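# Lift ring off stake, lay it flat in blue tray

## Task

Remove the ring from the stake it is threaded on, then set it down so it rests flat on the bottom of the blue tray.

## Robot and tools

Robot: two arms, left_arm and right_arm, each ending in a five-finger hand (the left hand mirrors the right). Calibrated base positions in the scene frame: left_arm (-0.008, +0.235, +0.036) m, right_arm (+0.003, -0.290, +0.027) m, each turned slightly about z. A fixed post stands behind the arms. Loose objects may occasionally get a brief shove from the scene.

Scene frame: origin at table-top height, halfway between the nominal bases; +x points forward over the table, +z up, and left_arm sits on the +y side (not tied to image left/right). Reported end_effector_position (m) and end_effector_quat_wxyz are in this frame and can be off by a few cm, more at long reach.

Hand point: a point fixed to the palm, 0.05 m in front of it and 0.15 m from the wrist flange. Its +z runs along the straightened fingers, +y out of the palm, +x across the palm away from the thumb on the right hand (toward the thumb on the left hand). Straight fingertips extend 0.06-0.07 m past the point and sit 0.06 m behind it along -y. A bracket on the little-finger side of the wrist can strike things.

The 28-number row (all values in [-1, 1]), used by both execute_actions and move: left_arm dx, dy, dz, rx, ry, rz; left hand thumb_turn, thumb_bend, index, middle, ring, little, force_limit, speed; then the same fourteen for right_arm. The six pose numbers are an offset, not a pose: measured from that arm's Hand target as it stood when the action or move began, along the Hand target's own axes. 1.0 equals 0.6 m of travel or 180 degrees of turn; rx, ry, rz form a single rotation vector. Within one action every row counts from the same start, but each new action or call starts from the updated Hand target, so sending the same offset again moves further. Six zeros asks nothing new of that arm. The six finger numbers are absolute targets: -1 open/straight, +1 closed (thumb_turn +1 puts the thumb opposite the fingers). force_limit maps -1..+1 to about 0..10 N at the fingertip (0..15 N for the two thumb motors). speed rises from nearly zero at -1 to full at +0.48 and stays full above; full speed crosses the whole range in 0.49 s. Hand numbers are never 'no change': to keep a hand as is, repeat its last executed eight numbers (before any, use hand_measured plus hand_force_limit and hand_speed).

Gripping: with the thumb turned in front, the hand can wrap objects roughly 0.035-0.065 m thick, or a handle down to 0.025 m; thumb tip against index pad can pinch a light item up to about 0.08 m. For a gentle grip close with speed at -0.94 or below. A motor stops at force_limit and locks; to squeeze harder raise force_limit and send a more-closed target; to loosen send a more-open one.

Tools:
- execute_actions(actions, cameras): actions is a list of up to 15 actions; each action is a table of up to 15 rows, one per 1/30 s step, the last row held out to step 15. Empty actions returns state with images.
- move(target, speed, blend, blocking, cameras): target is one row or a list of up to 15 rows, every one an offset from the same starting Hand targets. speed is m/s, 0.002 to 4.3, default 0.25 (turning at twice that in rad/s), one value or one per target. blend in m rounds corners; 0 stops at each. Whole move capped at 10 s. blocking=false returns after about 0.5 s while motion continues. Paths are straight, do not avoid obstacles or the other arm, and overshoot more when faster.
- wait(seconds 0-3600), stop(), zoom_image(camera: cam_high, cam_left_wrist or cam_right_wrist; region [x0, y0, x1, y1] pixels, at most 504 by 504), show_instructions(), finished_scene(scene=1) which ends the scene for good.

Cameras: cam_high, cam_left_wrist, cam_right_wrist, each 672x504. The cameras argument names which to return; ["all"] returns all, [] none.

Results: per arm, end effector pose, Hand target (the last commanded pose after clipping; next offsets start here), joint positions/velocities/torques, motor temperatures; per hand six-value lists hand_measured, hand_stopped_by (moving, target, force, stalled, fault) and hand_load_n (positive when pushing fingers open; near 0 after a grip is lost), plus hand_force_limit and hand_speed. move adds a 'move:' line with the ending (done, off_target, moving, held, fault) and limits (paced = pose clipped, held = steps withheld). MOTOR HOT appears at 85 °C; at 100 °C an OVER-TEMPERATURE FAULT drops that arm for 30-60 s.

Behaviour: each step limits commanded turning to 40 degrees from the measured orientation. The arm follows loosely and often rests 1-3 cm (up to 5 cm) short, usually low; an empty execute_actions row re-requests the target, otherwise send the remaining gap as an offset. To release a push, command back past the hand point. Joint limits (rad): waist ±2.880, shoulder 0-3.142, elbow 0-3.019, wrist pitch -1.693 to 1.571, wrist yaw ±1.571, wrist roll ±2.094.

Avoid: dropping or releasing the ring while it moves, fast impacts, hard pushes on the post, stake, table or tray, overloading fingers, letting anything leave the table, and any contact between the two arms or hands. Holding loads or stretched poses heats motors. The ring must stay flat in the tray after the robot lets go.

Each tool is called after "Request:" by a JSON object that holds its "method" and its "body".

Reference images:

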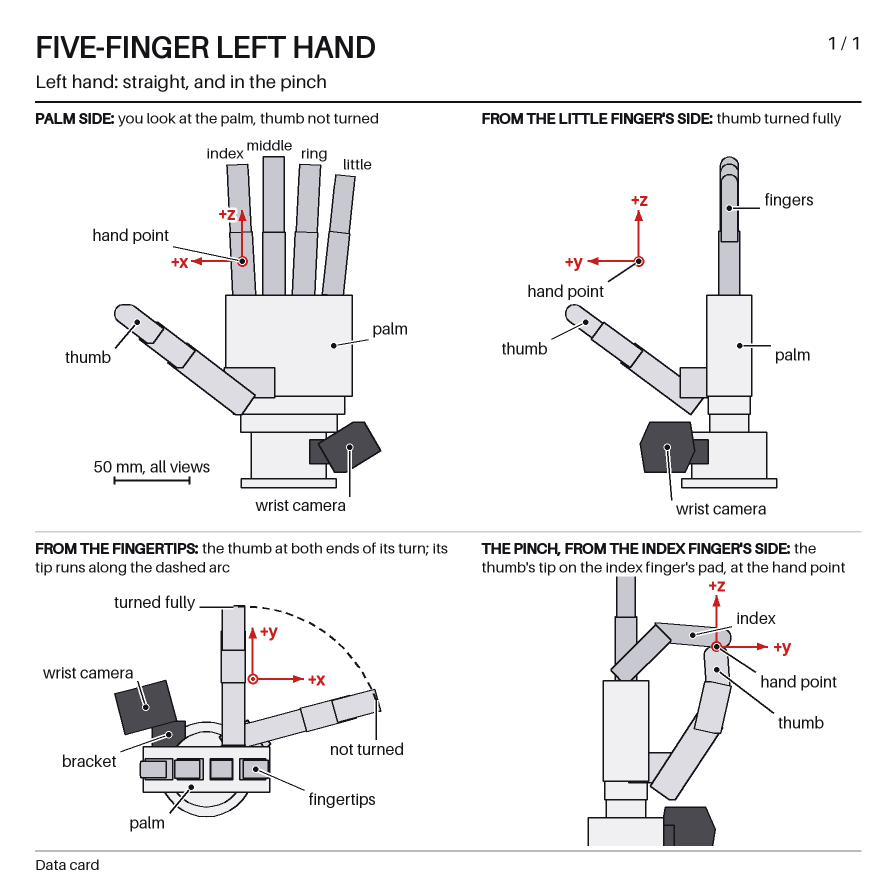

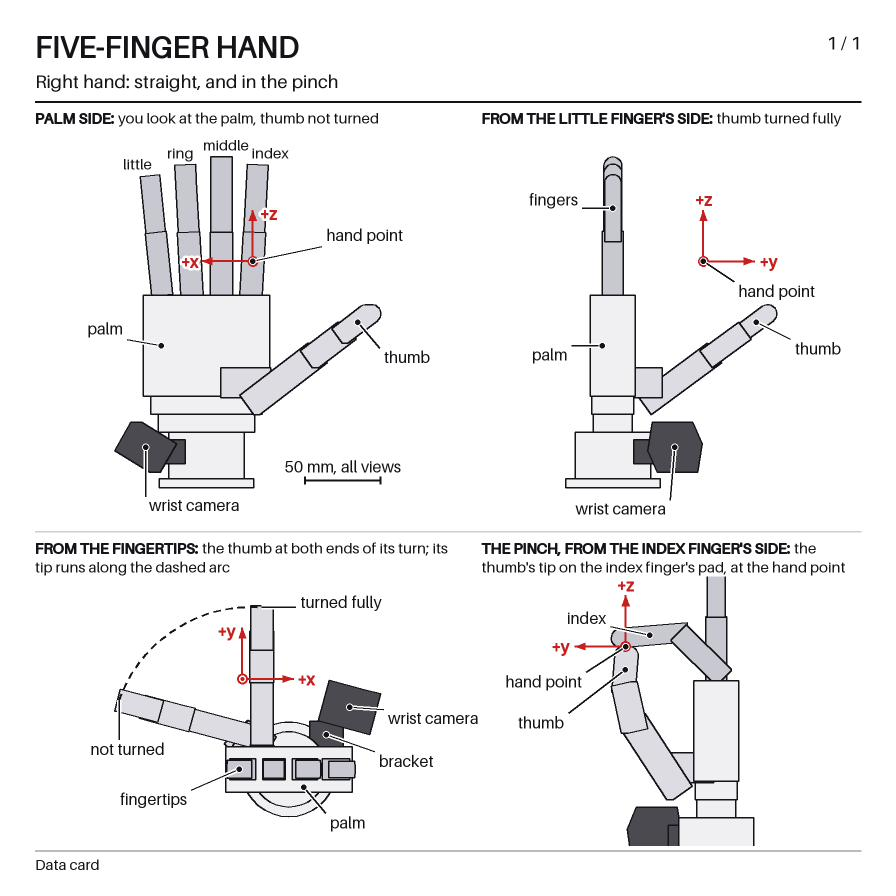

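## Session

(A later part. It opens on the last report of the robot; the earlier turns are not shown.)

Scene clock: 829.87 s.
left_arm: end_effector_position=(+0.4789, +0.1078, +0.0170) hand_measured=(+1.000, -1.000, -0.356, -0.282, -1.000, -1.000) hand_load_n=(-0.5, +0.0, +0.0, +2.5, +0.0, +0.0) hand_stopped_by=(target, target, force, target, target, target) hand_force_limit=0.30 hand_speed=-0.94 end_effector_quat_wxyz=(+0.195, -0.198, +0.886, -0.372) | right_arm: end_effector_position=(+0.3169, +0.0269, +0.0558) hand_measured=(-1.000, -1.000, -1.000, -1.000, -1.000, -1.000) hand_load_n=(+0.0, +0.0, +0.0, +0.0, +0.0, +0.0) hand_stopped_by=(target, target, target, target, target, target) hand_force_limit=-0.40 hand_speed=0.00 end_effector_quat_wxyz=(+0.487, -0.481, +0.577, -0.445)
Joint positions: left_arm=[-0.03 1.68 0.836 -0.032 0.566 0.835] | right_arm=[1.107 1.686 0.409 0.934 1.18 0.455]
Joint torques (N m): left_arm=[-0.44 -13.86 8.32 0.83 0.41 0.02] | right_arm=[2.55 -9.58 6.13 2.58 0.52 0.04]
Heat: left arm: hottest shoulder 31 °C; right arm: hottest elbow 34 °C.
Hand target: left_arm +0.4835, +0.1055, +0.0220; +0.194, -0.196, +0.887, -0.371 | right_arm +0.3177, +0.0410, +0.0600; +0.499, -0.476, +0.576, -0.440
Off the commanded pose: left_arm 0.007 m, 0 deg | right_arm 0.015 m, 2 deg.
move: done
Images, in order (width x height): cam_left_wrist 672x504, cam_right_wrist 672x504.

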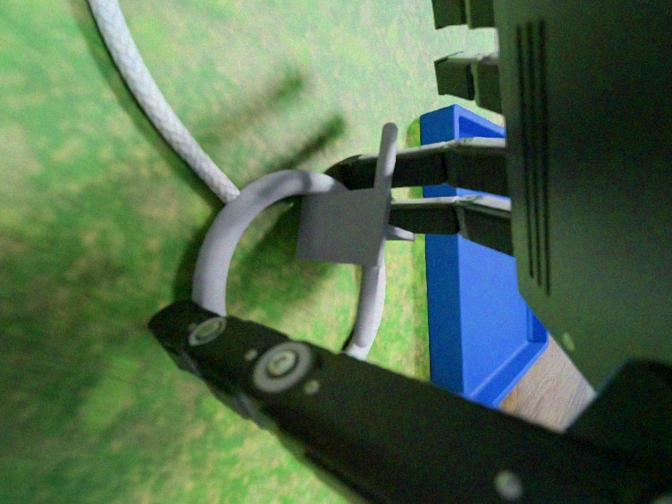

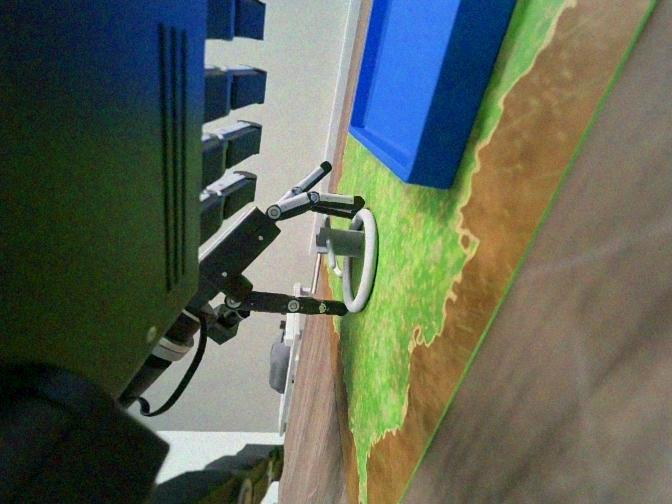

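Request:
{"method": "move", "body": {"target": [0,0,0,0,0,0,1,-1,-0.47,-0.47,-1,-1,0.3,-0.8,0,0,0,0,0,0,-1,-1,-1,-1,-1,-1,-0.4,0], "speed": 0.02, "cameras": []}}

Request:
{"method": "move", "body": {"target": [0.0145,0.0462,0.0307,0,0,0,1,-1,-0.47,-0.47,-1,-1,0.3,-0.8,0,0,0,0,0,0,-1,-1,-1,-1,-1,-1,-0.4,0], "speed": 0.04, "cameras": ["cam_right_wrist","cam_left_wrist"]}}

Request:
{"method": "zoom_image", "body": {"camera": "cam_right_wrist", "region": [260, 140, 420, 340]}}

Scene clock: 833.47 s.
left_arm: end_effector_position=(+0.4768, +0.1082, +0.0160) hand_measured=(+1.000, -1.000, -0.470, -0.470, -1.000, -1.000) hand_load_n=(+0.0, +0.0, +0.0, +0.0, +0.0, +0.0) hand_stopped_by=(target, target, target, target, target, target) hand_force_limit=0.30 hand_speed=-0.80 end_effector_quat_wxyz=(+0.191, -0.199, +0.887, -0.370) | right_arm: end_effector_position=(+0.3169, +0.0269, +0.0558) hand_measured=(-1.000, -1.000, -1.000, -1.000, -1.000, -1.000) hand_load_n=(+0.0, +0.0, -0.5, +0.0, +0.0, +0.0) hand_stopped_by=(target, target, target, target, target, target) hand_force_limit=-0.40 hand_speed=0.00 end_effector_quat_wxyz=(+0.487, -0.481, +0.577, -0.445)
Joint positions: left_arm=[-0.03 1.679 0.836 -0.042 0.565 0.835] | right_arm=[1.107 1.686 0.409 0.934 1.18 0.455]
Joint torques (N m): left_arm=[-0.38 -13.92 8.38 1.25 0.47 0.02] | right_arm=[3.14 -9.11 6.26 2.7 0.52 0.05]
Heat: left arm: hottest shoulder 31 °C; right arm: hottest elbow 34 °C.
Hand target: left_arm +0.4836, +0.1055, +0.0221; +0.194, -0.196, +0.887, -0.371 | right_arm +0.3177, +0.0410, +0.0600; +0.499, -0.476, +0.576, -0.440
Off the commanded pose: left_arm 0.009 m, 1 deg | right_arm 0.015 m, 2 deg.
move: done

Scene clock: 834.70 s.
left_arm: end_effector_position=(+0.4901, +0.1063, +0.0127) hand_measured=(+1.000, -1.000, -0.470, -0.470, -1.000, -1.000) hand_load_n=(+0.0, +0.0, +0.0, +0.0, +0.0, +0.0) hand_stopped_by=(target, target, target, target, target, target) hand_force_limit=0.30 hand_speed=-0.80 end_effector_quat_wxyz=(+0.212, -0.190, +0.881, -0.378) | right_arm: end_effector_position=(+0.3169, +0.0269, +0.0558) hand_measured=(-1.000, -1.000, -1.000, -1.000, -1.000, -1.000) hand_load_n=(+0.0, +0.0, +0.0, +0.0, +0.0, -0.5) hand_stopped_by=(target, target, target, target, target, target) hand_force_limit=-0.40 hand_speed=0.00 end_effector_quat_wxyz=(+0.487, -0.481, +0.577, -0.445)
Joint positions: left_arm=[-0.03 1.705 0.836 0.034 0.569 0.835] | right_arm=[1.107 1.686 0.409 0.934 1.18 0.455]
Joint torques (N m): left_arm=[-0.15 -10.81 5.49 2.3 0.45 0.07] | right_arm=[3.08 -9.64 6.23 2.7 0.52 -0.01]
Heat: left arm: hottest shoulder 31 °C; right arm: hottest elbow 34 °C.
Hand target: left_arm +0.4796, +0.1085, -0.0120; +0.194, -0.196, +0.887, -0.371 | right_arm +0.3177, +0.0410, +0.0600; +0.499, -0.476, +0.576, -0.440
Off the commanded pose: left_arm 0.027 m, 2 deg | right_arm 0.015 m, 2 deg.
move: off_target (left_arm)
Images, in order (width x height): cam_left_wrist 672x504, cam_right_wrist 672x504.

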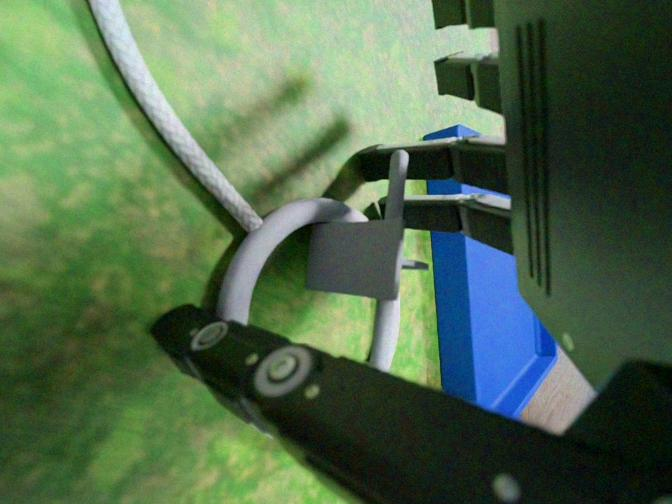

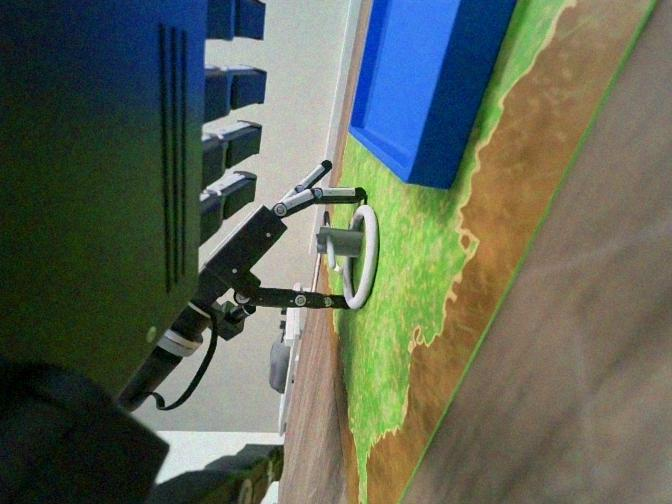

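Scaled by 2.520 from the camera's image (finer frame: 960x720).

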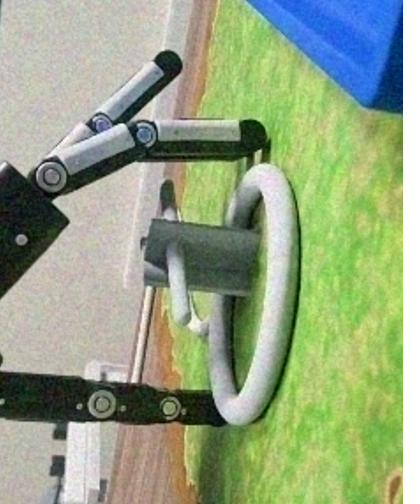

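Request:
{"method": "execute_actions", "body": {"actions": [], "cameras": ["cam_high"]}}

Request:
{"method": "zoom_image", "body": {"camera": "cam_high", "region": [305, 215, 355, 265]}}

Request:
{"method": "zoom_image", "body": {"camera": "cam_high", "region": [295, 205, 365, 260]}}

Scene clock: 835.47 s.
left_arm: end_effector_position=(+0.4901, +0.1063, +0.0127) hand_measured=(+1.000, -1.000, -0.470, -0.470, -1.000, -1.000) hand_load_n=(+0.0, +0.0, +0.0, +0.0, +0.0, +0.0) hand_stopped_by=(target, target, target, target, target, target) hand_force_limit=0.30 hand_speed=-0.80 end_effector_quat_wxyz=(+0.212, -0.190, +0.881, -0.378) | right_arm: end_effector_position=(+0.3169, +0.0269, +0.0558) hand_measured=(-1.000, -1.000, -1.000, -1.000, -1.000, -1.000) hand_load_n=(+0.0, +0.0, -0.5, +0.0, +0.0, +0.0) hand_stopped_by=(target, target, target, target, target, target) hand_force_limit=-0.40 hand_speed=0.00 end_effector_quat_wxyz=(+0.487, -0.481, +0.577, -0.445)
Joint positions: left_arm=[-0.03 1.705 0.836 0.034 0.569 0.835] | right_arm=[1.107 1.686 0.409 0.934 1.18 0.455]
Joint velocities: within noise
Joint torques (N m): left_arm=[0.03 -10.93 5.48 2.18 0.45 0.07] | right_arm=[2.49 -8.88 6.24 2.58 0.48 0.03]
Motor temperatures (°C): left_arm=[28 31 31 28 29 25] | right_arm=[27 33 34 29 28 28]
Heat: left arm: hottest shoulder 31 °C; right arm: hottest elbow 34 °C.
Hand target: left_arm +0.4796, +0.1085, -0.0120; +0.194, -0.196, +0.887, -0.371 | right_arm +0.3177, +0.0410, +0.0600; +0.499, -0.476, +0.576, -0.440
Off the commanded pose: left_arm 0.027 m, 2 deg | right_arm 0.015 m, 2 deg.
Images, in order (width x height): cam_high 672x504.

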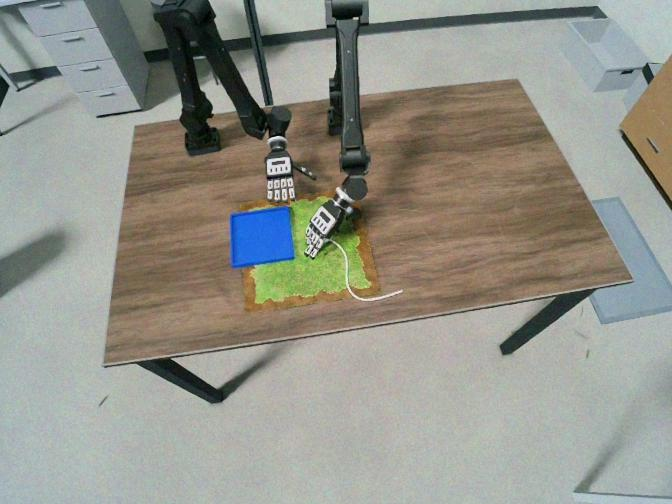

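Scaled by 10.080 from the camera's image (finer frame: 960x720).

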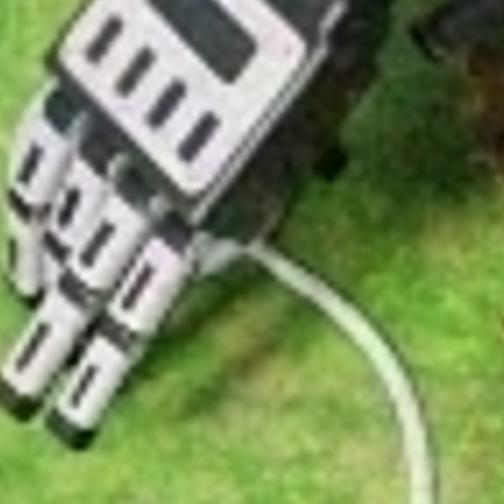

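Scaled by 7.200 from the camera's image (finer frame: 960x720).

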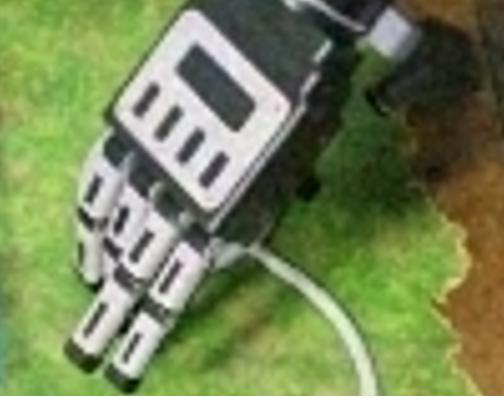

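Request:
{"method": "move", "body": {"target": [[-0.0092,-0.0523,-0.0462,0,0,0,1,-1,-0.50,-0.50,-1,-1,0.3,-0.8,0,0,0,0,0,0,-1,-1,-1,-1,-1,-1,-0.4,0],[0.0043,-0.005,-0.0293,0,0,0,1,-1,-0.50,-0.50,-1,-1,0.3,-0.8,0,0,0,0,0,0,-1,-1,-1,-1,-1,-1,-0.4,0]], "speed": 0.05, "cameras": ["cam_right_wrist","cam_left_wrist"]}}

Request:
{"method": "zoom_image", "body": {"camera": "cam_right_wrist", "region": [260, 140, 420, 340]}}

Scene clock: 841.37 s.
left_arm: end_effector_position=(+0.4730, +0.1093, +0.0133) hand_measured=(+1.000, -1.000, -0.500, -0.500, -1.000, -1.000) hand_load_n=(+0.0, +0.0, +0.0, +0.0, +0.0, +0.0) hand_stopped_by=(target, target, target, target, target, target) hand_force_limit=0.30 hand_speed=-0.80 end_effector_quat_wxyz=(+0.199, -0.193, +0.885, -0.375) | right_arm: end_effector_position=(+0.3169, +0.0269, +0.0558) hand_measured=(-1.000, -1.000, -1.000, -1.000, -1.000, -1.000) hand_load_n=(+0.0, +0.0, +0.0, +0.0, +0.0, +0.0) hand_stopped_by=(target, target, target, target, target, target) hand_force_limit=-0.40 hand_speed=0.00 end_effector_quat_wxyz=(+0.487, -0.481, +0.577, -0.445)
Joint positions: left_arm=[-0.026 1.675 0.809 0 0.574 0.842] | right_arm=[1.107 1.686 0.409 0.934 1.18 0.455]
Joint torques (N m): left_arm=[0.67 -11.58 6 2.15 0.64 0.14] | right_arm=[2.43 -8.82 6.08 2.74 0.5 0.05]
Heat: left arm: hottest shoulder 31 °C; right arm: hottest elbow 34 °C.
Hand target: left_arm +0.4695, +0.1155, +0.0012; +0.195, -0.196, +0.887, -0.371 | right_arm +0.3177, +0.0410, +0.0600; +0.499, -0.476, +0.576, -0.440
Off the commanded pose: left_arm 0.014 m, 1 deg | right_arm 0.015 m, 2 deg.
move: off_target (left_arm)
Images, in order (width x height): cam_left_wrist 672x504, cam_right_wrist 672x504.

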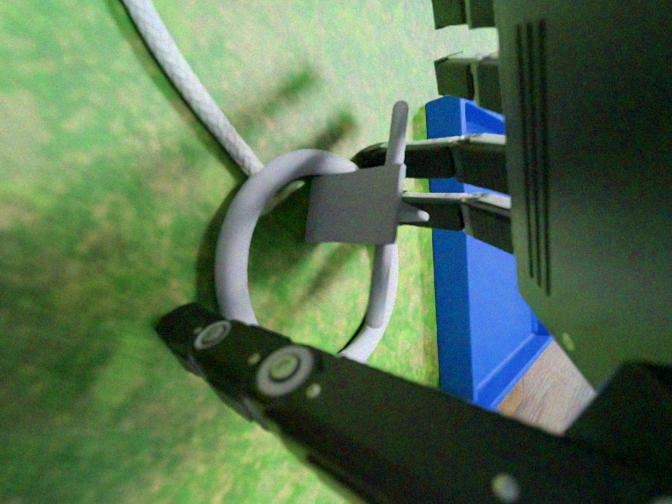

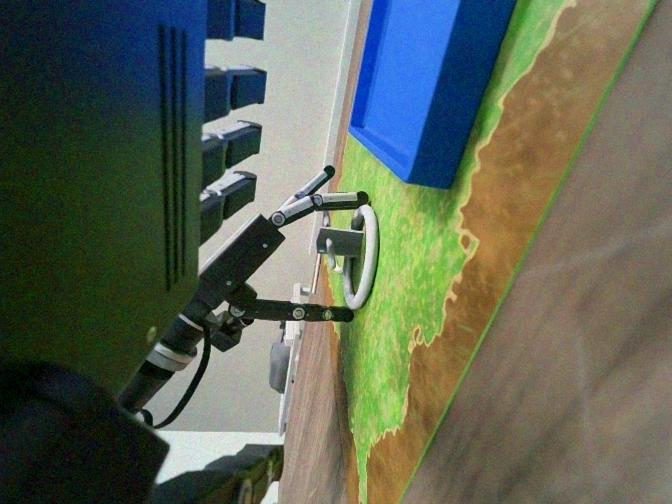

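Scaled by 2.520 from the camera's image (finer frame: 960x720).

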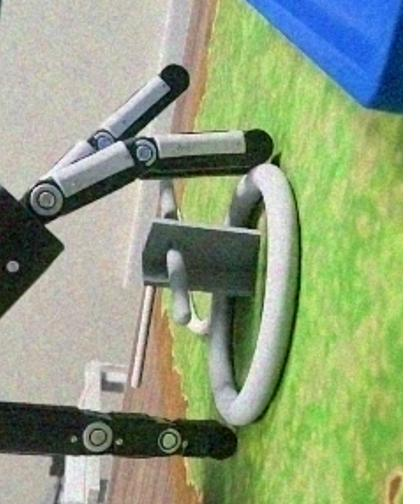

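Request:
{"method": "execute_actions", "body": {"actions": [[[0,0,0,0,0,0,1,-1,-0.42,-0.42,-1,-1,0.0,-0.94,0,0,0,0,0,0,-1,-1,-1,-1,-1,-1,-0.4,0]],[[0,0,0,0,0,0,1,-1,-0.37,-0.37,-1,-1,0.2,-0.94,0,0,0,0,0,0,-1,-1,-1,-1,-1,-1,-0.4,0]],[[0,0,0,0,0,0,1,-1,-0.37,-0.37,-1,-1,0.2,-0.94,0,0,0,0,0,0,-1,-1,-1,-1,-1,-1,-0.4,0]]], "cameras": ["cam_right_wrist","cam_left_wrist"]}}

Scene clock: 845.23 s.
left_arm: end_effector_position=(+0.4733, +0.1085, +0.0139) hand_measured=(+1.000, -1.000, -0.378, -0.370, -1.000, -1.000) hand_load_n=(-0.5, +0.5, +6.0, +0.5, +0.0, +0.0) hand_stopped_by=(target, target, force, target, target, target) hand_force_limit=0.20 hand_speed=-0.94 end_effector_quat_wxyz=(+0.199, -0.192, +0.884, -0.377) | right_arm: end_effector_position=(+0.3169, +0.0269, +0.0558) hand_measured=(-1.000, -1.000, -1.000, -1.000, -1.000, -1.000) hand_load_n=(-0.5, +0.0, +0.0, +0.0, +0.0, +0.0) hand_stopped_by=(target, target, target, target, target, target) hand_force_limit=-0.40 hand_speed=0.00 end_effector_quat_wxyz=(+0.487, -0.481, +0.577, -0.445)
Joint positions: left_arm=[-0.026 1.675 0.809 0.003 0.579 0.842] | right_arm=[1.107 1.686 0.409 0.934 1.18 0.455]
Joint torques (N m): left_arm=[0.85 -11.93 5.97 2.06 0.44 0.13] | right_arm=[2.84 -8.64 6.17 2.58 0.54 0.06]
Heat: left arm: hottest shoulder 31 °C; right arm: hottest elbow 34 °C.
Hand target: left_arm +0.4695, +0.1155, +0.0012; +0.195, -0.196, +0.887, -0.371 | right_arm +0.3177, +0.0410, +0.0600; +0.499, -0.476, +0.576, -0.440
Off the commanded pose: left_arm 0.015 m, 1 deg | right_arm 0.015 m, 2 deg.
Images, in order (width x height): cam_left_wrist 672x504, cam_right_wrist 672x504.

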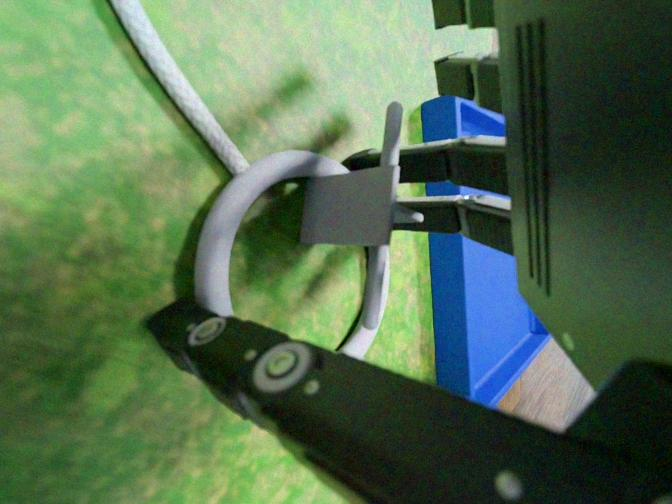

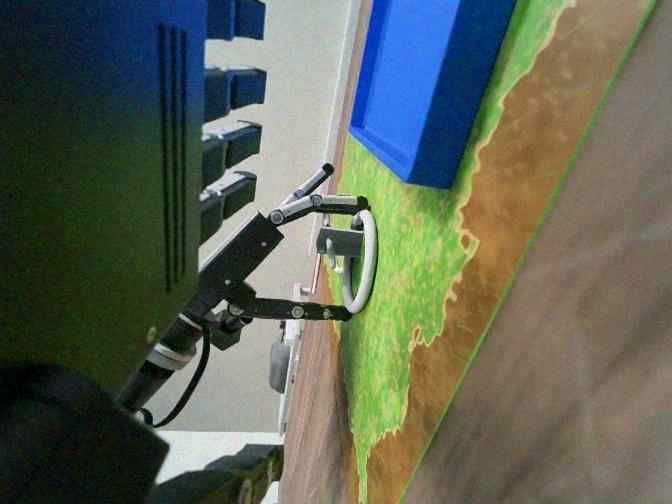

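Request:
{"method": "execute_actions", "body": {"actions": [[[0,0,0,0,0,0,1,-1,-0.37,-0.34,-1,-1,0.2,-0.94,0,0,0,0,0,0,-1,-1,-1,-1,-1,-1,-0.4,0]],[[0,0,0,0,0,0,1,-1,-0.34,-0.32,-1,-1,0.25,-0.94,0,0,0,0,0,0,-1,-1,-1,-1,-1,-1,-0.4,0]]], "cameras": ["cam_right_wrist"]}}

Request:
{"method": "zoom_image", "body": {"camera": "cam_right_wrist", "region": [260, 140, 420, 340]}}

Scene clock: 846.80 s.
left_arm: end_effector_position=(+0.4743, +0.1081, +0.0146) hand_measured=(+1.000, -1.000, -0.352, -0.322, -1.000, -1.000) hand_load_n=(-0.5, +0.5, +7.0, +4.0, +0.0, +0.0) hand_stopped_by=(target, target, force, target, target, target) hand_force_limit=0.25 hand_speed=-0.94 end_effector_quat_wxyz=(+0.201, -0.190, +0.883, -0.379) | right_arm: end_effector_position=(+0.3169, +0.0269, +0.0558) hand_measured=(-1.000, -1.000, -1.000, -1.000, -1.000, -1.000) hand_load_n=(-0.5, +0.0, -0.5, +0.0, +0.0, +0.0) hand_stopped_by=(target, target, target, target, target, target) hand_force_limit=-0.40 hand_speed=0.00 end_effector_quat_wxyz=(+0.487, -0.481, +0.577, -0.445)
Joint positions: left_arm=[-0.026 1.675 0.809 0.008 0.581 0.842] | right_arm=[1.107 1.686 0.409 0.934 1.18 0.455]
Joint torques (N m): left_arm=[0.73 -12.04 6.04 1.84 0.34 0.14] | right_arm=[2.61 -9.05 6.02 2.63 0.49 0.04]
Heat: left arm: hottest shoulder 31 °C; right arm: hottest elbow 34 °C.
Hand target: left_arm +0.4695, +0.1155, +0.0012; +0.194, -0.196, +0.887, -0.371 | right_arm +0.3177, +0.0410, +0.0600; +0.499, -0.476, +0.576, -0.440
Off the commanded pose: left_arm 0.016 m, 1 deg | right_arm 0.015 m, 2 deg.

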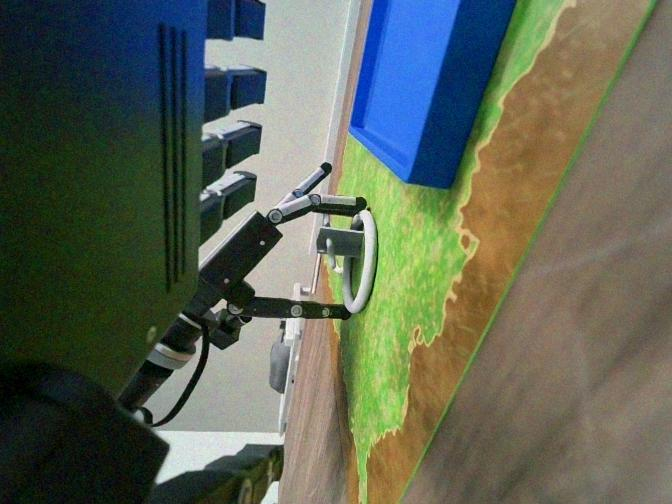

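Scaled by 2.520 from the camera's image (finer frame: 960x720).

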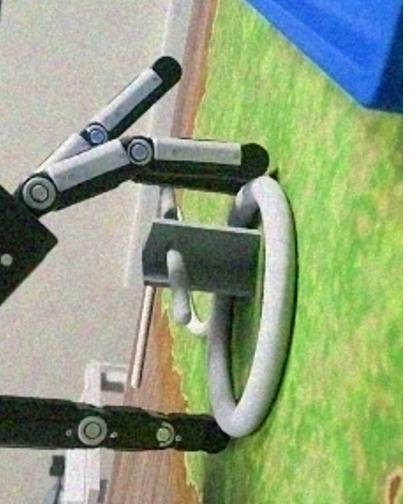

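Request:
{"method": "move", "body": {"target": [-0.0127,-0.0392,-0.0058,0,0,0,1,-1,-0.34,-0.32,-1,-1,0.25,-0.94,0,0,0,0,0,0,-1,-1,-1,-1,-1,-1,-0.4,0], "speed": 0.015, "cameras": ["cam_right_wrist","cam_left_wrist"]}}

Request:
{"method": "zoom_image", "body": {"camera": "cam_right_wrist", "region": [260, 140, 420, 340]}}

Scene clock: 849.57 s.
left_arm: end_effector_position=(+0.4743, +0.1093, +0.0172) hand_measured=(+1.000, -1.000, -0.352, -0.322, -1.000, -1.000) hand_load_n=(-0.5, +0.0, +1.0, +2.0, -0.5, +0.0) hand_stopped_by=(target, target, force, target, target, target) hand_force_limit=0.25 hand_speed=-0.94 end_effector_quat_wxyz=(+0.196, -0.195, +0.886, -0.372) | right_arm: end_effector_position=(+0.3169, +0.0269, +0.0558) hand_measured=(-1.000, -1.000, -1.000, -1.000, -1.000, -1.000) hand_load_n=(+0.0, +0.0, +0.0, +0.0, +0.0, +0.0) hand_stopped_by=(target, target, target, target, target, target) hand_force_limit=-0.40 hand_speed=0.00 end_effector_quat_wxyz=(+0.487, -0.481, +0.577, -0.445)
Joint positions: left_arm=[-0.028 1.669 0.822 -0.029 0.569 0.842] | right_arm=[1.107 1.686 0.409 0.934 1.18 0.455]
Joint torques (N m): left_arm=[-0.73 -13.68 8.47 0.85 0.28 -0.05] | right_arm=[2.78 -9.35 6.05 2.62 0.47 0.01]
Heat: left arm: hottest shoulder 31 °C; right arm: hottest elbow 34 °C.
Hand target: left_arm +0.4789, +0.1059, +0.0222; +0.194, -0.196, +0.887, -0.371 | right_arm +0.3177, +0.0410, +0.0600; +0.499, -0.476, +0.576, -0.440
Off the commanded pose: left_arm 0.008 m, 0 deg | right_arm 0.015 m, 2 deg.
move: done
Images, in order (width x height): cam_left_wrist 672x504, cam_right_wrist 672x504.

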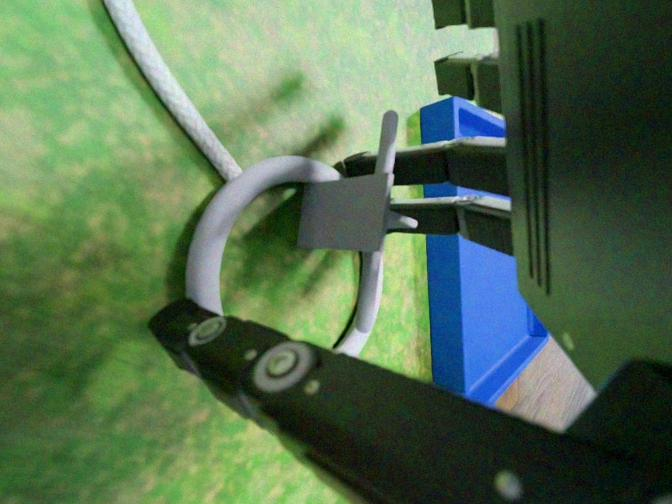

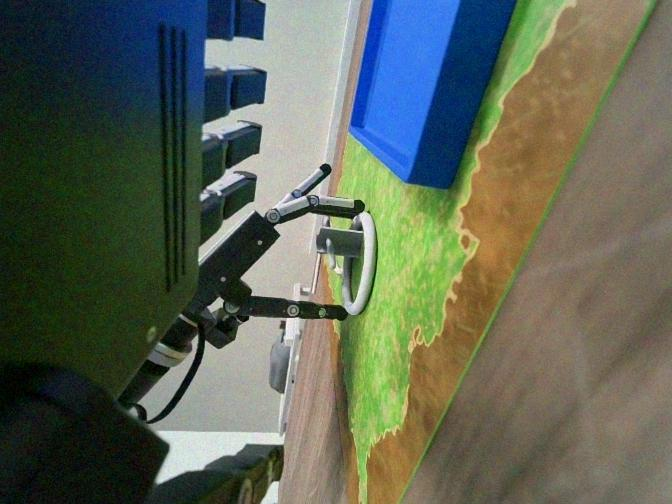

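Scaled by 2.520 from the camera's image (finer frame: 960x720).

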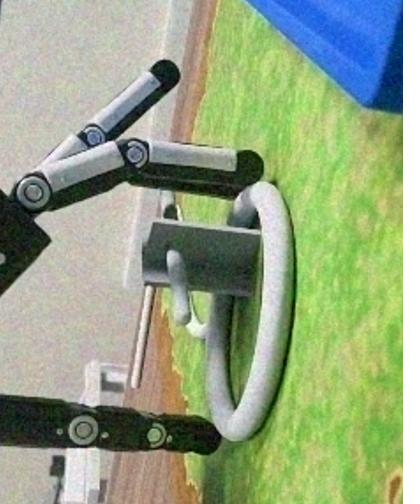

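Request:
{"method": "execute_actions", "body": {"actions": [[[0,0,0,0,0,0,1,-1,-0.50,-0.50,-1,-1,0.25,-0.8,0,0,0,0,0,0,-1,-1,-1,-1,-1,-1,-0.4,0]],[[0,0,0,0,0,0,1,-1,-0.50,-0.50,-1,-1,0.25,-0.8,0,0,0,0,0,0,-1,-1,-1,-1,-1,-1,-0.4,0]]]}}

Request:
{"method": "move", "body": {"target": [[0.0127,0.0180,0.0123,0,0,0,1,-1,-0.50,-0.50,-1,-1,0.25,-0.8,0,0,0,0,0,0,-1,-1,-1,-1,-1,-1,-0.4,0],[0.0077,0.0049,0.0043,0,0,0,1,-1,-0.50,-0.50,-1,-1,0.25,-0.8,0,0,0,0,0,0,-1,-1,-1,-1,-1,-1,-0.4,0]], "speed": 0.03, "cameras": ["cam_right_wrist","cam_left_wrist"]}}

Request:
{"method": "zoom_image", "body": {"camera": "cam_right_wrist", "region": [260, 140, 420, 340]}}

Scene clock: 853.47 s.
left_arm: end_effector_position=(+0.4725, +0.1102, +0.0161) hand_measured=(+1.000, -1.000, -0.500, -0.500, -1.000, -1.000) hand_load_n=(+0.5, +0.0, +0.0, +0.0, +0.0, +0.0) hand_stopped_by=(target, target, target, target, target, target) hand_force_limit=0.25 hand_speed=-0.80 end_effector_quat_wxyz=(+0.193, -0.197, +0.888, -0.369) | right_arm: end_effector_position=(+0.3169, +0.0269, +0.0558) hand_measured=(-1.000, -1.000, -1.000, -1.000, -1.000, -1.000) hand_load_n=(-0.5, +0.0, +0.0, +0.0, -0.5, +0.0) hand_stopped_by=(target, target, target, target, target, target) hand_force_limit=-0.40 hand_speed=0.00 end_effector_quat_wxyz=(+0.487, -0.481, +0.577, -0.445)
Joint positions: left_arm=[-0.028 1.669 0.822 -0.038 0.566 0.842] | right_arm=[1.107 1.686 0.409 0.934 1.18 0.455]
Joint torques (N m): left_arm=[-0.73 -13.33 8.4 1.21 0.46 -0.04] | right_arm=[3.25 -9.05 6.12 2.43 0.53 0.06]
Heat: left arm: hottest shoulder 31 °C; right arm: hottest elbow 34 °C.
Hand target: left_arm +0.4790, +0.1059, +0.0223; +0.195, -0.196, +0.887, -0.371 | right_arm +0.3177, +0.0410, +0.0600; +0.499, -0.476, +0.576, -0.440
Off the commanded pose: left_arm 0.010 m, 0 deg | right_arm 0.015 m, 2 deg.

Scene clock: 854.97 s.
left_arm: end_effector_position=(+0.4772, +0.1102, +0.0181) hand_measured=(+1.000, -1.000, -0.500, -0.500, -1.000, -1.000) hand_load_n=(+0.0, +0.0, +0.0, +0.0, +0.0, +0.0) hand_stopped_by=(target, target, target, target, target, target) hand_force_limit=0.25 hand_speed=-0.80 end_effector_quat_wxyz=(+0.202, -0.195, +0.886, -0.370) | right_arm: end_effector_position=(+0.3169, +0.0269, +0.0558) hand_measured=(-1.000, -1.000, -1.000, -1.000, -1.000, -1.000) hand_load_n=(+0.0, +0.0, +0.0, +0.0, +0.0, +0.0) hand_stopped_by=(target, target, target, target, target, target) hand_force_limit=-0.40 hand_speed=0.00 end_effector_quat_wxyz=(+0.487, -0.481, +0.577, -0.445)
Joint positions: left_arm=[-0.028 1.669 0.822 -0.019 0.562 0.842] | right_arm=[1.107 1.686 0.409 0.934 1.18 0.455]
Joint torques (N m): left_arm=[-1.14 -13.27 7.42 1.2 0.43 -0.09] | right_arm=[2.49 -9.52 6.08 2.7 0.53 0.07]
Heat: left arm: hottest shoulder 31 °C; right arm: hottest elbow 34 °C.
Hand target: left_arm +0.4758, +0.1041, +0.0175; +0.195, -0.196, +0.887, -0.371 | right_arm +0.3177, +0.0410, +0.0600; +0.499, -0.476, +0.576, -0.440
Off the commanded pose: left_arm 0.006 m, 1 deg | right_arm 0.015 m, 2 deg.
move: done
Images, in order (width x height): cam_left_wrist 672x504, cam_right_wrist 672x504.

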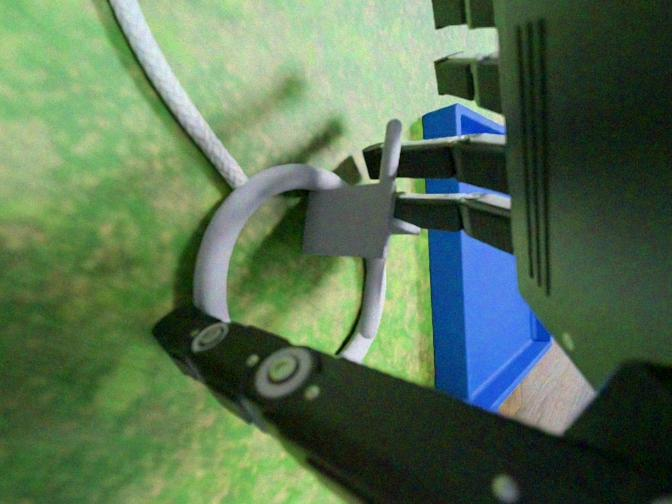

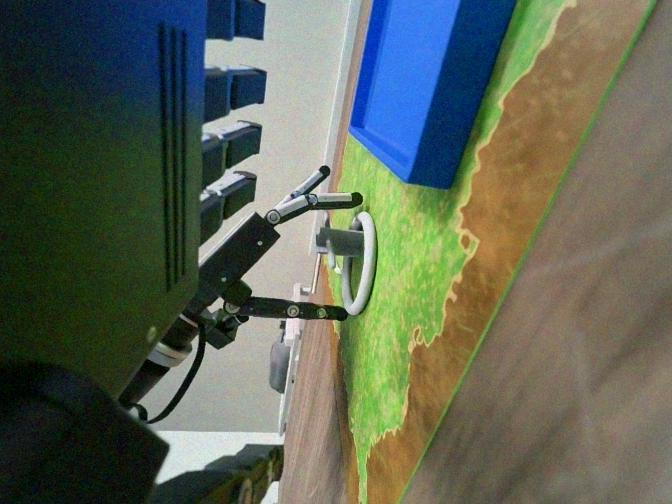

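Scaled by 2.520 from the camera's image (finer frame: 960x720).

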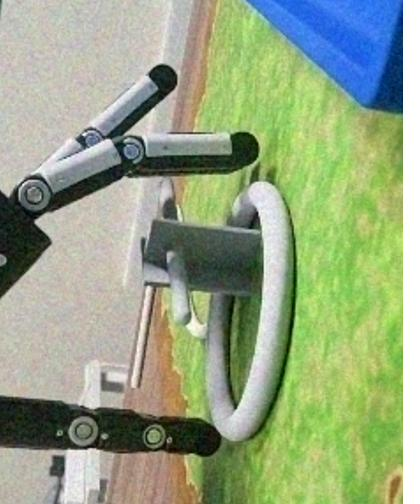

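Request:
{"method": "move", "body": {"target": [0.0050,0.0344,0.0015,0,0,0,1,-1,-0.50,-0.50,-1,-1,0.25,-0.8,0,0,0,0,0,0,-1,-1,-1,-1,-1,-1,-0.4,0], "speed": 0.02}}

Scene clock: 856.73 s.
left_arm: end_effector_position=(+0.4746, +0.1095, +0.0159) hand_measured=(+1.000, -1.000, -0.500, -0.500, -1.000, -1.000) hand_load_n=(+0.0, +0.0, +0.0, +0.0, +0.0, +0.0) hand_stopped_by=(target, target, target, target, target, target) hand_force_limit=0.25 hand_speed=-0.80 end_effector_quat_wxyz=(+0.202, -0.192, +0.884, -0.375) | right_arm: end_effector_position=(+0.3169, +0.0269, +0.0558) hand_measured=(-1.000, -1.000, -1.000, -1.000, -1.000, -1.000) hand_load_n=(-0.5, +0.0, +0.0, +0.0, +0.0, +0.0) hand_stopped_by=(target, target, target, target, target, target) hand_force_limit=-0.40 hand_speed=0.00 end_effector_quat_wxyz=(+0.487, -0.481, +0.577, -0.445)
Joint positions: left_arm=[-0.026 1.67 0.81 0 0.574 0.842] | right_arm=[1.107 1.686 0.409 0.934 1.18 0.455]
Joint torques (N m): left_arm=[0.56 -11.46 6.02 2.21 0.67 0.13] | right_arm=[2.67 -8.82 6.22 2.58 0.49 0.04]
Heat: left arm: hottest shoulder 31 °C; right arm: hottest elbow 34 °C.
Hand target: left_arm +0.4696, +0.1155, +0.0012; +0.195, -0.196, +0.887, -0.371 | right_arm +0.3177, +0.0410, +0.0600; +0.499, -0.476, +0.576, -0.440
Off the commanded pose: left_arm 0.017 m, 1 deg | right_arm 0.015 m, 2 deg.
move: off_target (left_arm)

Request:
{"method": "move", "body": {"target": [0.0023,0.0086,0.0076,0,0,0,1,-1,-0.50,-0.50,-1,-1,0.25,-0.8,0,0,0,0,0,0,-1,-1,-1,-1,-1,-1,-0.4,0], "speed": 0.02}}

Request:
{"method": "move", "body": {"target": [-0.0144,-0.0435,-0.0115,0,0,0,1,-1,-0.50,-0.50,-1,-1,0.25,-0.8,0,0,0,0,0,0,-1,-1,-1,-1,-1,-1,-0.4,0], "speed": 0.02, "cameras": ["cam_right_wrist","cam_left_wrist"]}}

Request:
{"method": "zoom_image", "body": {"camera": "cam_right_wrist", "region": [260, 140, 420, 340]}}

Scene clock: 858.33 s.
left_arm: end_effector_position=(+0.4768, +0.1104, +0.0122) hand_measured=(+1.000, -1.000, -0.500, -0.500, -1.000, -1.000) hand_load_n=(+0.0, +0.0, +0.0, +0.0, +0.0, +0.0) hand_stopped_by=(target, target, target, target, target, target) hand_force_limit=0.25 hand_speed=-0.80 end_effector_quat_wxyz=(+0.205, -0.192, +0.883, -0.376) | right_arm: end_effector_position=(+0.3169, +0.0269, +0.0558) hand_measured=(-1.000, -1.000, -1.000, -1.000, -1.000, -1.000) hand_load_n=(+0.0, +0.0, +0.0, +0.0, +0.0, +0.0) hand_stopped_by=(target, target, target, target, target, target) hand_force_limit=-0.40 hand_speed=0.00 end_effector_quat_wxyz=(+0.487, -0.481, +0.577, -0.445)
Joint positions: left_arm=[-0.023 1.682 0.809 0.02 0.575 0.842] | right_arm=[1.107 1.686 0.409 0.934 1.18 0.455]
Joint torques (N m): left_arm=[0.62 -11.34 5.63 2.25 0.61 0.12] | right_arm=[3.14 -9.17 6.34 2.71 0.51 0.02]
Heat: left arm: hottest shoulder 31 °C; right arm: hottest elbow 34 °C.
Hand target: left_arm +0.4694, +0.1155, -0.0060; +0.194, -0.196, +0.887, -0.371 | right_arm +0.3177, +0.0410, +0.0600; +0.499, -0.476, +0.576, -0.440
Off the commanded pose: left_arm 0.020 m, 1 deg | right_arm 0.015 m, 2 deg.
move: off_target (left_arm)

Scene clock: 860.10 s.
left_arm: end_effector_position=(+0.4705, +0.1121, +0.0123) hand_measured=(+1.000, -1.000, -0.500, -0.500, -1.000, -1.000) hand_load_n=(+0.5, +0.0, +0.0, +0.5, +0.0, +0.0) hand_stopped_by=(target, target, target, target, target, target) hand_force_limit=0.25 hand_speed=-0.80 end_effector_quat_wxyz=(+0.192, -0.199, +0.887, -0.370) | right_arm: end_effector_position=(+0.3169, +0.0269, +0.0558) hand_measured=(-1.000, -1.000, -1.000, -1.000, -1.000, -1.000) hand_load_n=(+0.0, +0.0, +0.0, +0.0, +0.0, -0.5) hand_stopped_by=(target, target, target, target, target, target) hand_force_limit=-0.40 hand_speed=0.00 end_effector_quat_wxyz=(+0.487, -0.481, +0.577, -0.445)
Joint positions: left_arm=[-0.023 1.674 0.813 -0.026 0.569 0.842] | right_arm=[1.107 1.686 0.409 0.934 1.18 0.455]
Joint torques (N m): left_arm=[-0.97 -13.51 8.75 1.02 0.36 -0.03] | right_arm=[2.73 -9.35 6.16 2.66 0.52 0.05]
Heat: left arm: hottest shoulder 31 °C; right arm: hottest elbow 34 °C.
Hand target: left_arm +0.4789, +0.1069, +0.0196; +0.195, -0.196, +0.887, -0.371 | right_arm +0.3177, +0.0410, +0.0600; +0.499, -0.476, +0.576, -0.440
Off the commanded pose: left_arm 0.012 m, 0 deg | right_arm 0.015 m, 2 deg.
move: off_target (left_arm)
Images, in order (width x height): cam_left_wrist 672x504, cam_right_wrist 672x504.

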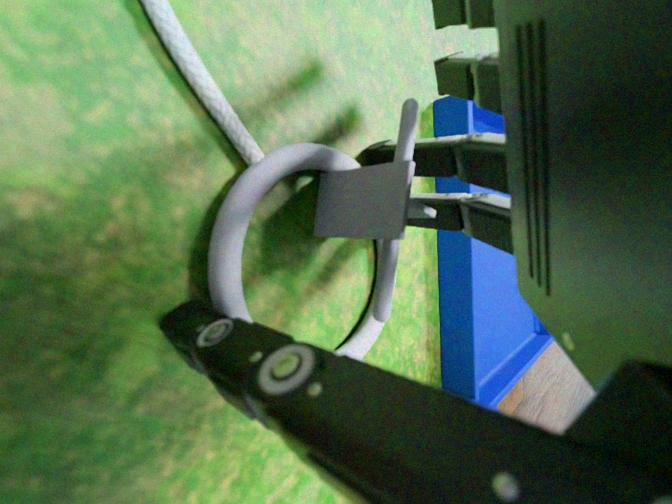

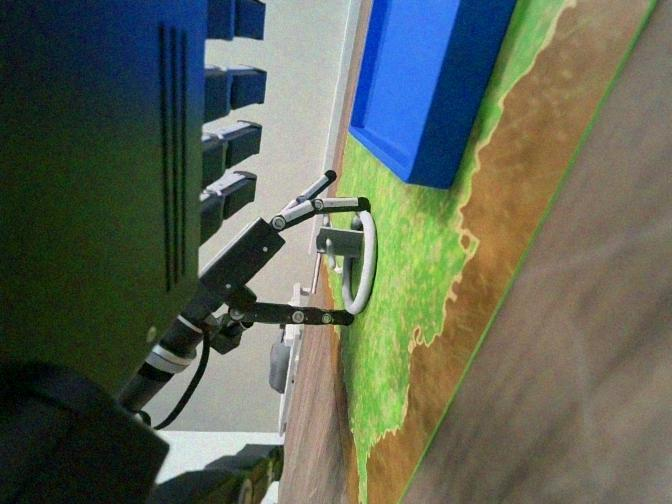

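Scaled by 2.520 from the camera's image (finer frame: 960x720).

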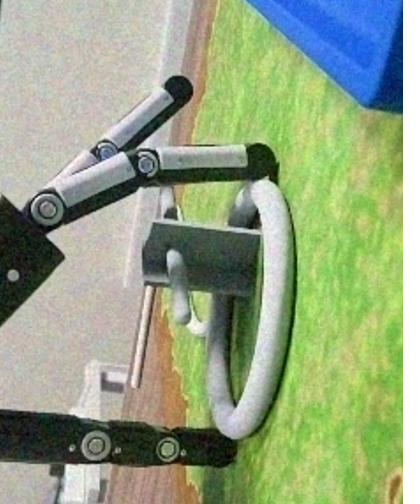

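Request:
{"method": "execute_actions", "body": {"actions": [[[0,0,0,0,0,0,1,-1,-0.42,-0.42,-1,-1,0.0,-0.94,0,0,0,0,0,0,-1,-1,-1,-1,-1,-1,-0.4,0]],[[0,0,0,0,0,0,1,-1,-0.37,-0.37,-1,-1,0.2,-0.94,0,0,0,0,0,0,-1,-1,-1,-1,-1,-1,-0.4,0]],[[0,0,0,0,0,0,1,-1,-0.34,-0.34,-1,-1,0.2,-0.94,0,0,0,0,0,0,-1,-1,-1,-1,-1,-1,-0.4,0]]], "cameras": ["cam_right_wrist","cam_left_wrist"]}}

Request:
{"method": "zoom_image", "body": {"camera": "cam_right_wrist", "region": [260, 140, 420, 340]}}

Scene clock: 862.47 s.
left_arm: end_effector_position=(+0.4727, +0.1104, +0.0159) hand_measured=(+1.000, -1.000, -0.372, -0.342, -1.000, -1.000) hand_load_n=(+0.0, +0.5, +1.0, +3.5, +0.0, +0.0) hand_stopped_by=(target, target, force, target, target, target) hand_force_limit=0.20 hand_speed=-0.94 end_effector_quat_wxyz=(+0.195, -0.196, +0.886, -0.371) | right_arm: end_effector_position=(+0.3169, +0.0269, +0.0558) hand_measured=(-1.000, -1.000, -1.000, -1.000, -1.000, -1.000) hand_load_n=(-0.5, +0.0, +0.0, +0.0, +0.0, +0.0) hand_stopped_by=(target, target, target, target, target, target) hand_force_limit=-0.40 hand_speed=0.00 end_effector_quat_wxyz=(+0.487, -0.481, +0.577, -0.445)
Joint positions: left_arm=[-0.026 1.669 0.817 -0.026 0.569 0.842] | right_arm=[1.107 1.686 0.409 0.934 1.18 0.455]
Joint torques (N m): left_arm=[-0.62 -13.16 8.57 1.07 0.32 -0.06] | right_arm=[2.37 -9.58 6.24 2.73 0.52 0.02]
Heat: left arm: hottest shoulder 31 °C; right arm: hottest elbow 34 °C.
Hand target: left_arm +0.4787, +0.1068, +0.0194; +0.194, -0.196, +0.887, -0.371 | right_arm +0.3177, +0.0410, +0.0600; +0.499, -0.476, +0.576, -0.440
Off the commanded pose: left_arm 0.008 m, 0 deg | right_arm 0.015 m, 2 deg.
Images, in order (width x height): cam_left_wrist 672x504, cam_right_wrist 672x504.

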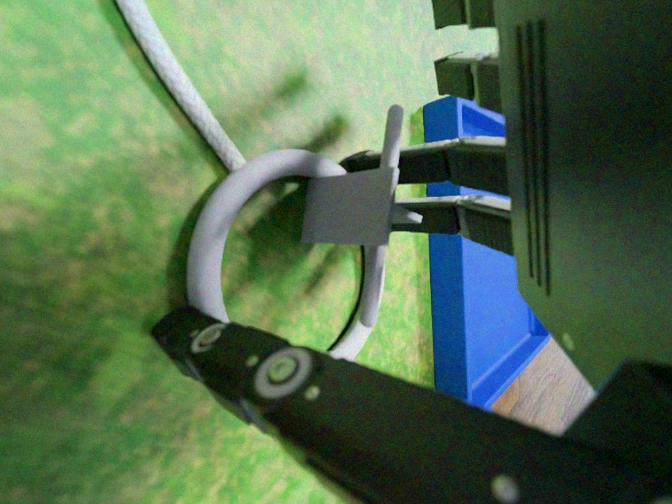

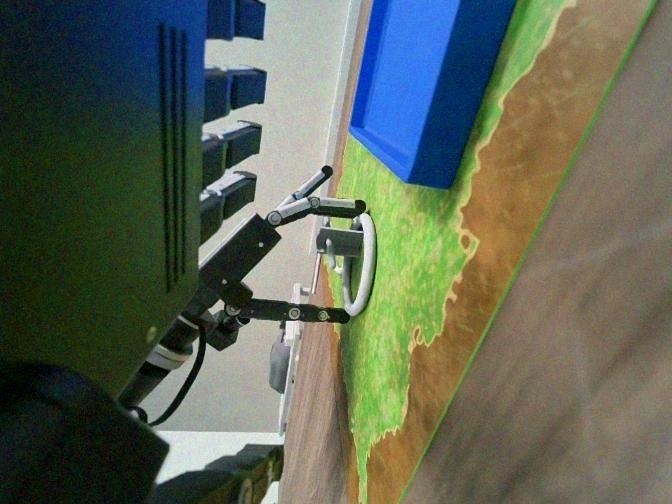

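Scaled by 2.520 from the camera's image (finer frame: 960x720).

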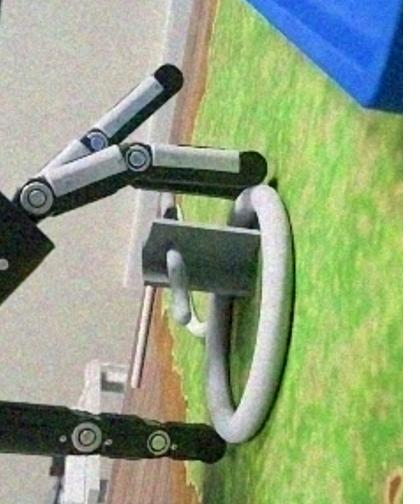

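Request:
{"method": "execute_actions", "body": {"actions": [[[0,0,0,0,0,0,1,-1,-0.50,-0.50,-1,-1,0.25,-0.8,0,0,0,0,0,0,-1,-1,-1,-1,-1,-1,-0.4,0]],[[0,0,0,0,0,0,1,-1,-0.50,-0.50,-1,-1,0.25,-0.8,0,0,0,0,0,0,-1,-1,-1,-1,-1,-1,-0.4,0]]]}}

Request:
{"method": "move", "body": {"target": [0.0145,0.0437,0.0115,0.011,0,0,1,-1,-0.50,-0.50,-1,-1,0.25,-0.8,0,0,0,0,0,0,-1,-1,-1,-1,-1,-1,-0.4,0], "speed": 0.02}}

Scene clock: 864.83 s.
left_arm: end_effector_position=(+0.4718, +0.1111, +0.0151) hand_measured=(+1.000, -1.000, -0.500, -0.500, -1.000, -1.000) hand_load_n=(+0.0, +0.0, +0.0, +0.0, +0.0, +0.0) hand_stopped_by=(target, target, target, target, target, target) hand_force_limit=0.25 hand_speed=-0.80 end_effector_quat_wxyz=(+0.194, -0.197, +0.887, -0.369) | right_arm: end_effector_position=(+0.3169, +0.0269, +0.0558) hand_measured=(-1.000, -1.000, -1.000, -1.000, -1.000, -1.000) hand_load_n=(-0.5, +0.0, +0.0, +0.0, +0.0, -0.5) hand_stopped_by=(target, target, target, target, target, target) hand_force_limit=-0.40 hand_speed=0.00 end_effector_quat_wxyz=(+0.487, -0.481, +0.577, -0.445)
Joint positions: left_arm=[-0.026 1.669 0.817 -0.031 0.566 0.842] | right_arm=[1.107 1.686 0.409 0.934 1.18 0.455]
Joint torques (N m): left_arm=[-0.85 -13.22 8.54 1.2 0.48 -0.04] | right_arm=[2.9 -8.41 5.96 2.81 0.49 0.08]
Heat: left arm: hottest shoulder 31 °C; right arm: hottest elbow 34 °C.
Hand target: left_arm +0.4787, +0.1068, +0.0194; +0.194, -0.196, +0.887, -0.371 | right_arm +0.3177, +0.0410, +0.0600; +0.499, -0.476, +0.576, -0.440
Off the commanded pose: left_arm 0.009 m, 0 deg | right_arm 0.015 m, 2 deg.

Scene clock: 866.60 s.
left_arm: end_effector_position=(+0.4779, +0.1102, +0.0137) hand_measured=(+1.000, -1.000, -0.500, -0.500, -1.000, -1.000) hand_load_n=(+0.0, +0.0, +0.0, +0.0, +0.0, +0.0) hand_stopped_by=(target, target, target, target, target, target) hand_force_limit=0.25 hand_speed=-0.80 end_effector_quat_wxyz=(+0.211, -0.185, +0.876, -0.392) | right_arm: end_effector_position=(+0.3169, +0.0269, +0.0558) hand_measured=(-1.000, -1.000, -1.000, -1.000, -1.000, -1.000) hand_load_n=(-0.5, +0.0, +0.0, +0.0, +0.0, +0.0) hand_stopped_by=(target, target, target, target, target, target) hand_force_limit=-0.40 hand_speed=0.00 end_effector_quat_wxyz=(+0.487, -0.481, +0.577, -0.445)
Joint positions: left_arm=[-0.011 1.684 0.796 0.06 0.609 0.842] | right_arm=[1.107 1.686 0.409 0.934 1.18 0.455]
Joint torques (N m): left_arm=[0.38 -10.81 5.45 2.17 0.6 0.1] | right_arm=[2.84 -8.76 6.22 2.74 0.53 0.04]
Heat: left arm: hottest shoulder 31 °C; right arm: hottest elbow 34 °C.
Hand target: left_arm +0.4695, +0.1156, -0.0059; +0.198, -0.192, +0.880, -0.386 | right_arm +0.3177, +0.0410, +0.0600; +0.499, -0.476, +0.576, -0.440
Off the commanded pose: left_arm 0.022 m, 2 deg | right_arm 0.015 m, 2 deg.
move: off_target (left_arm)


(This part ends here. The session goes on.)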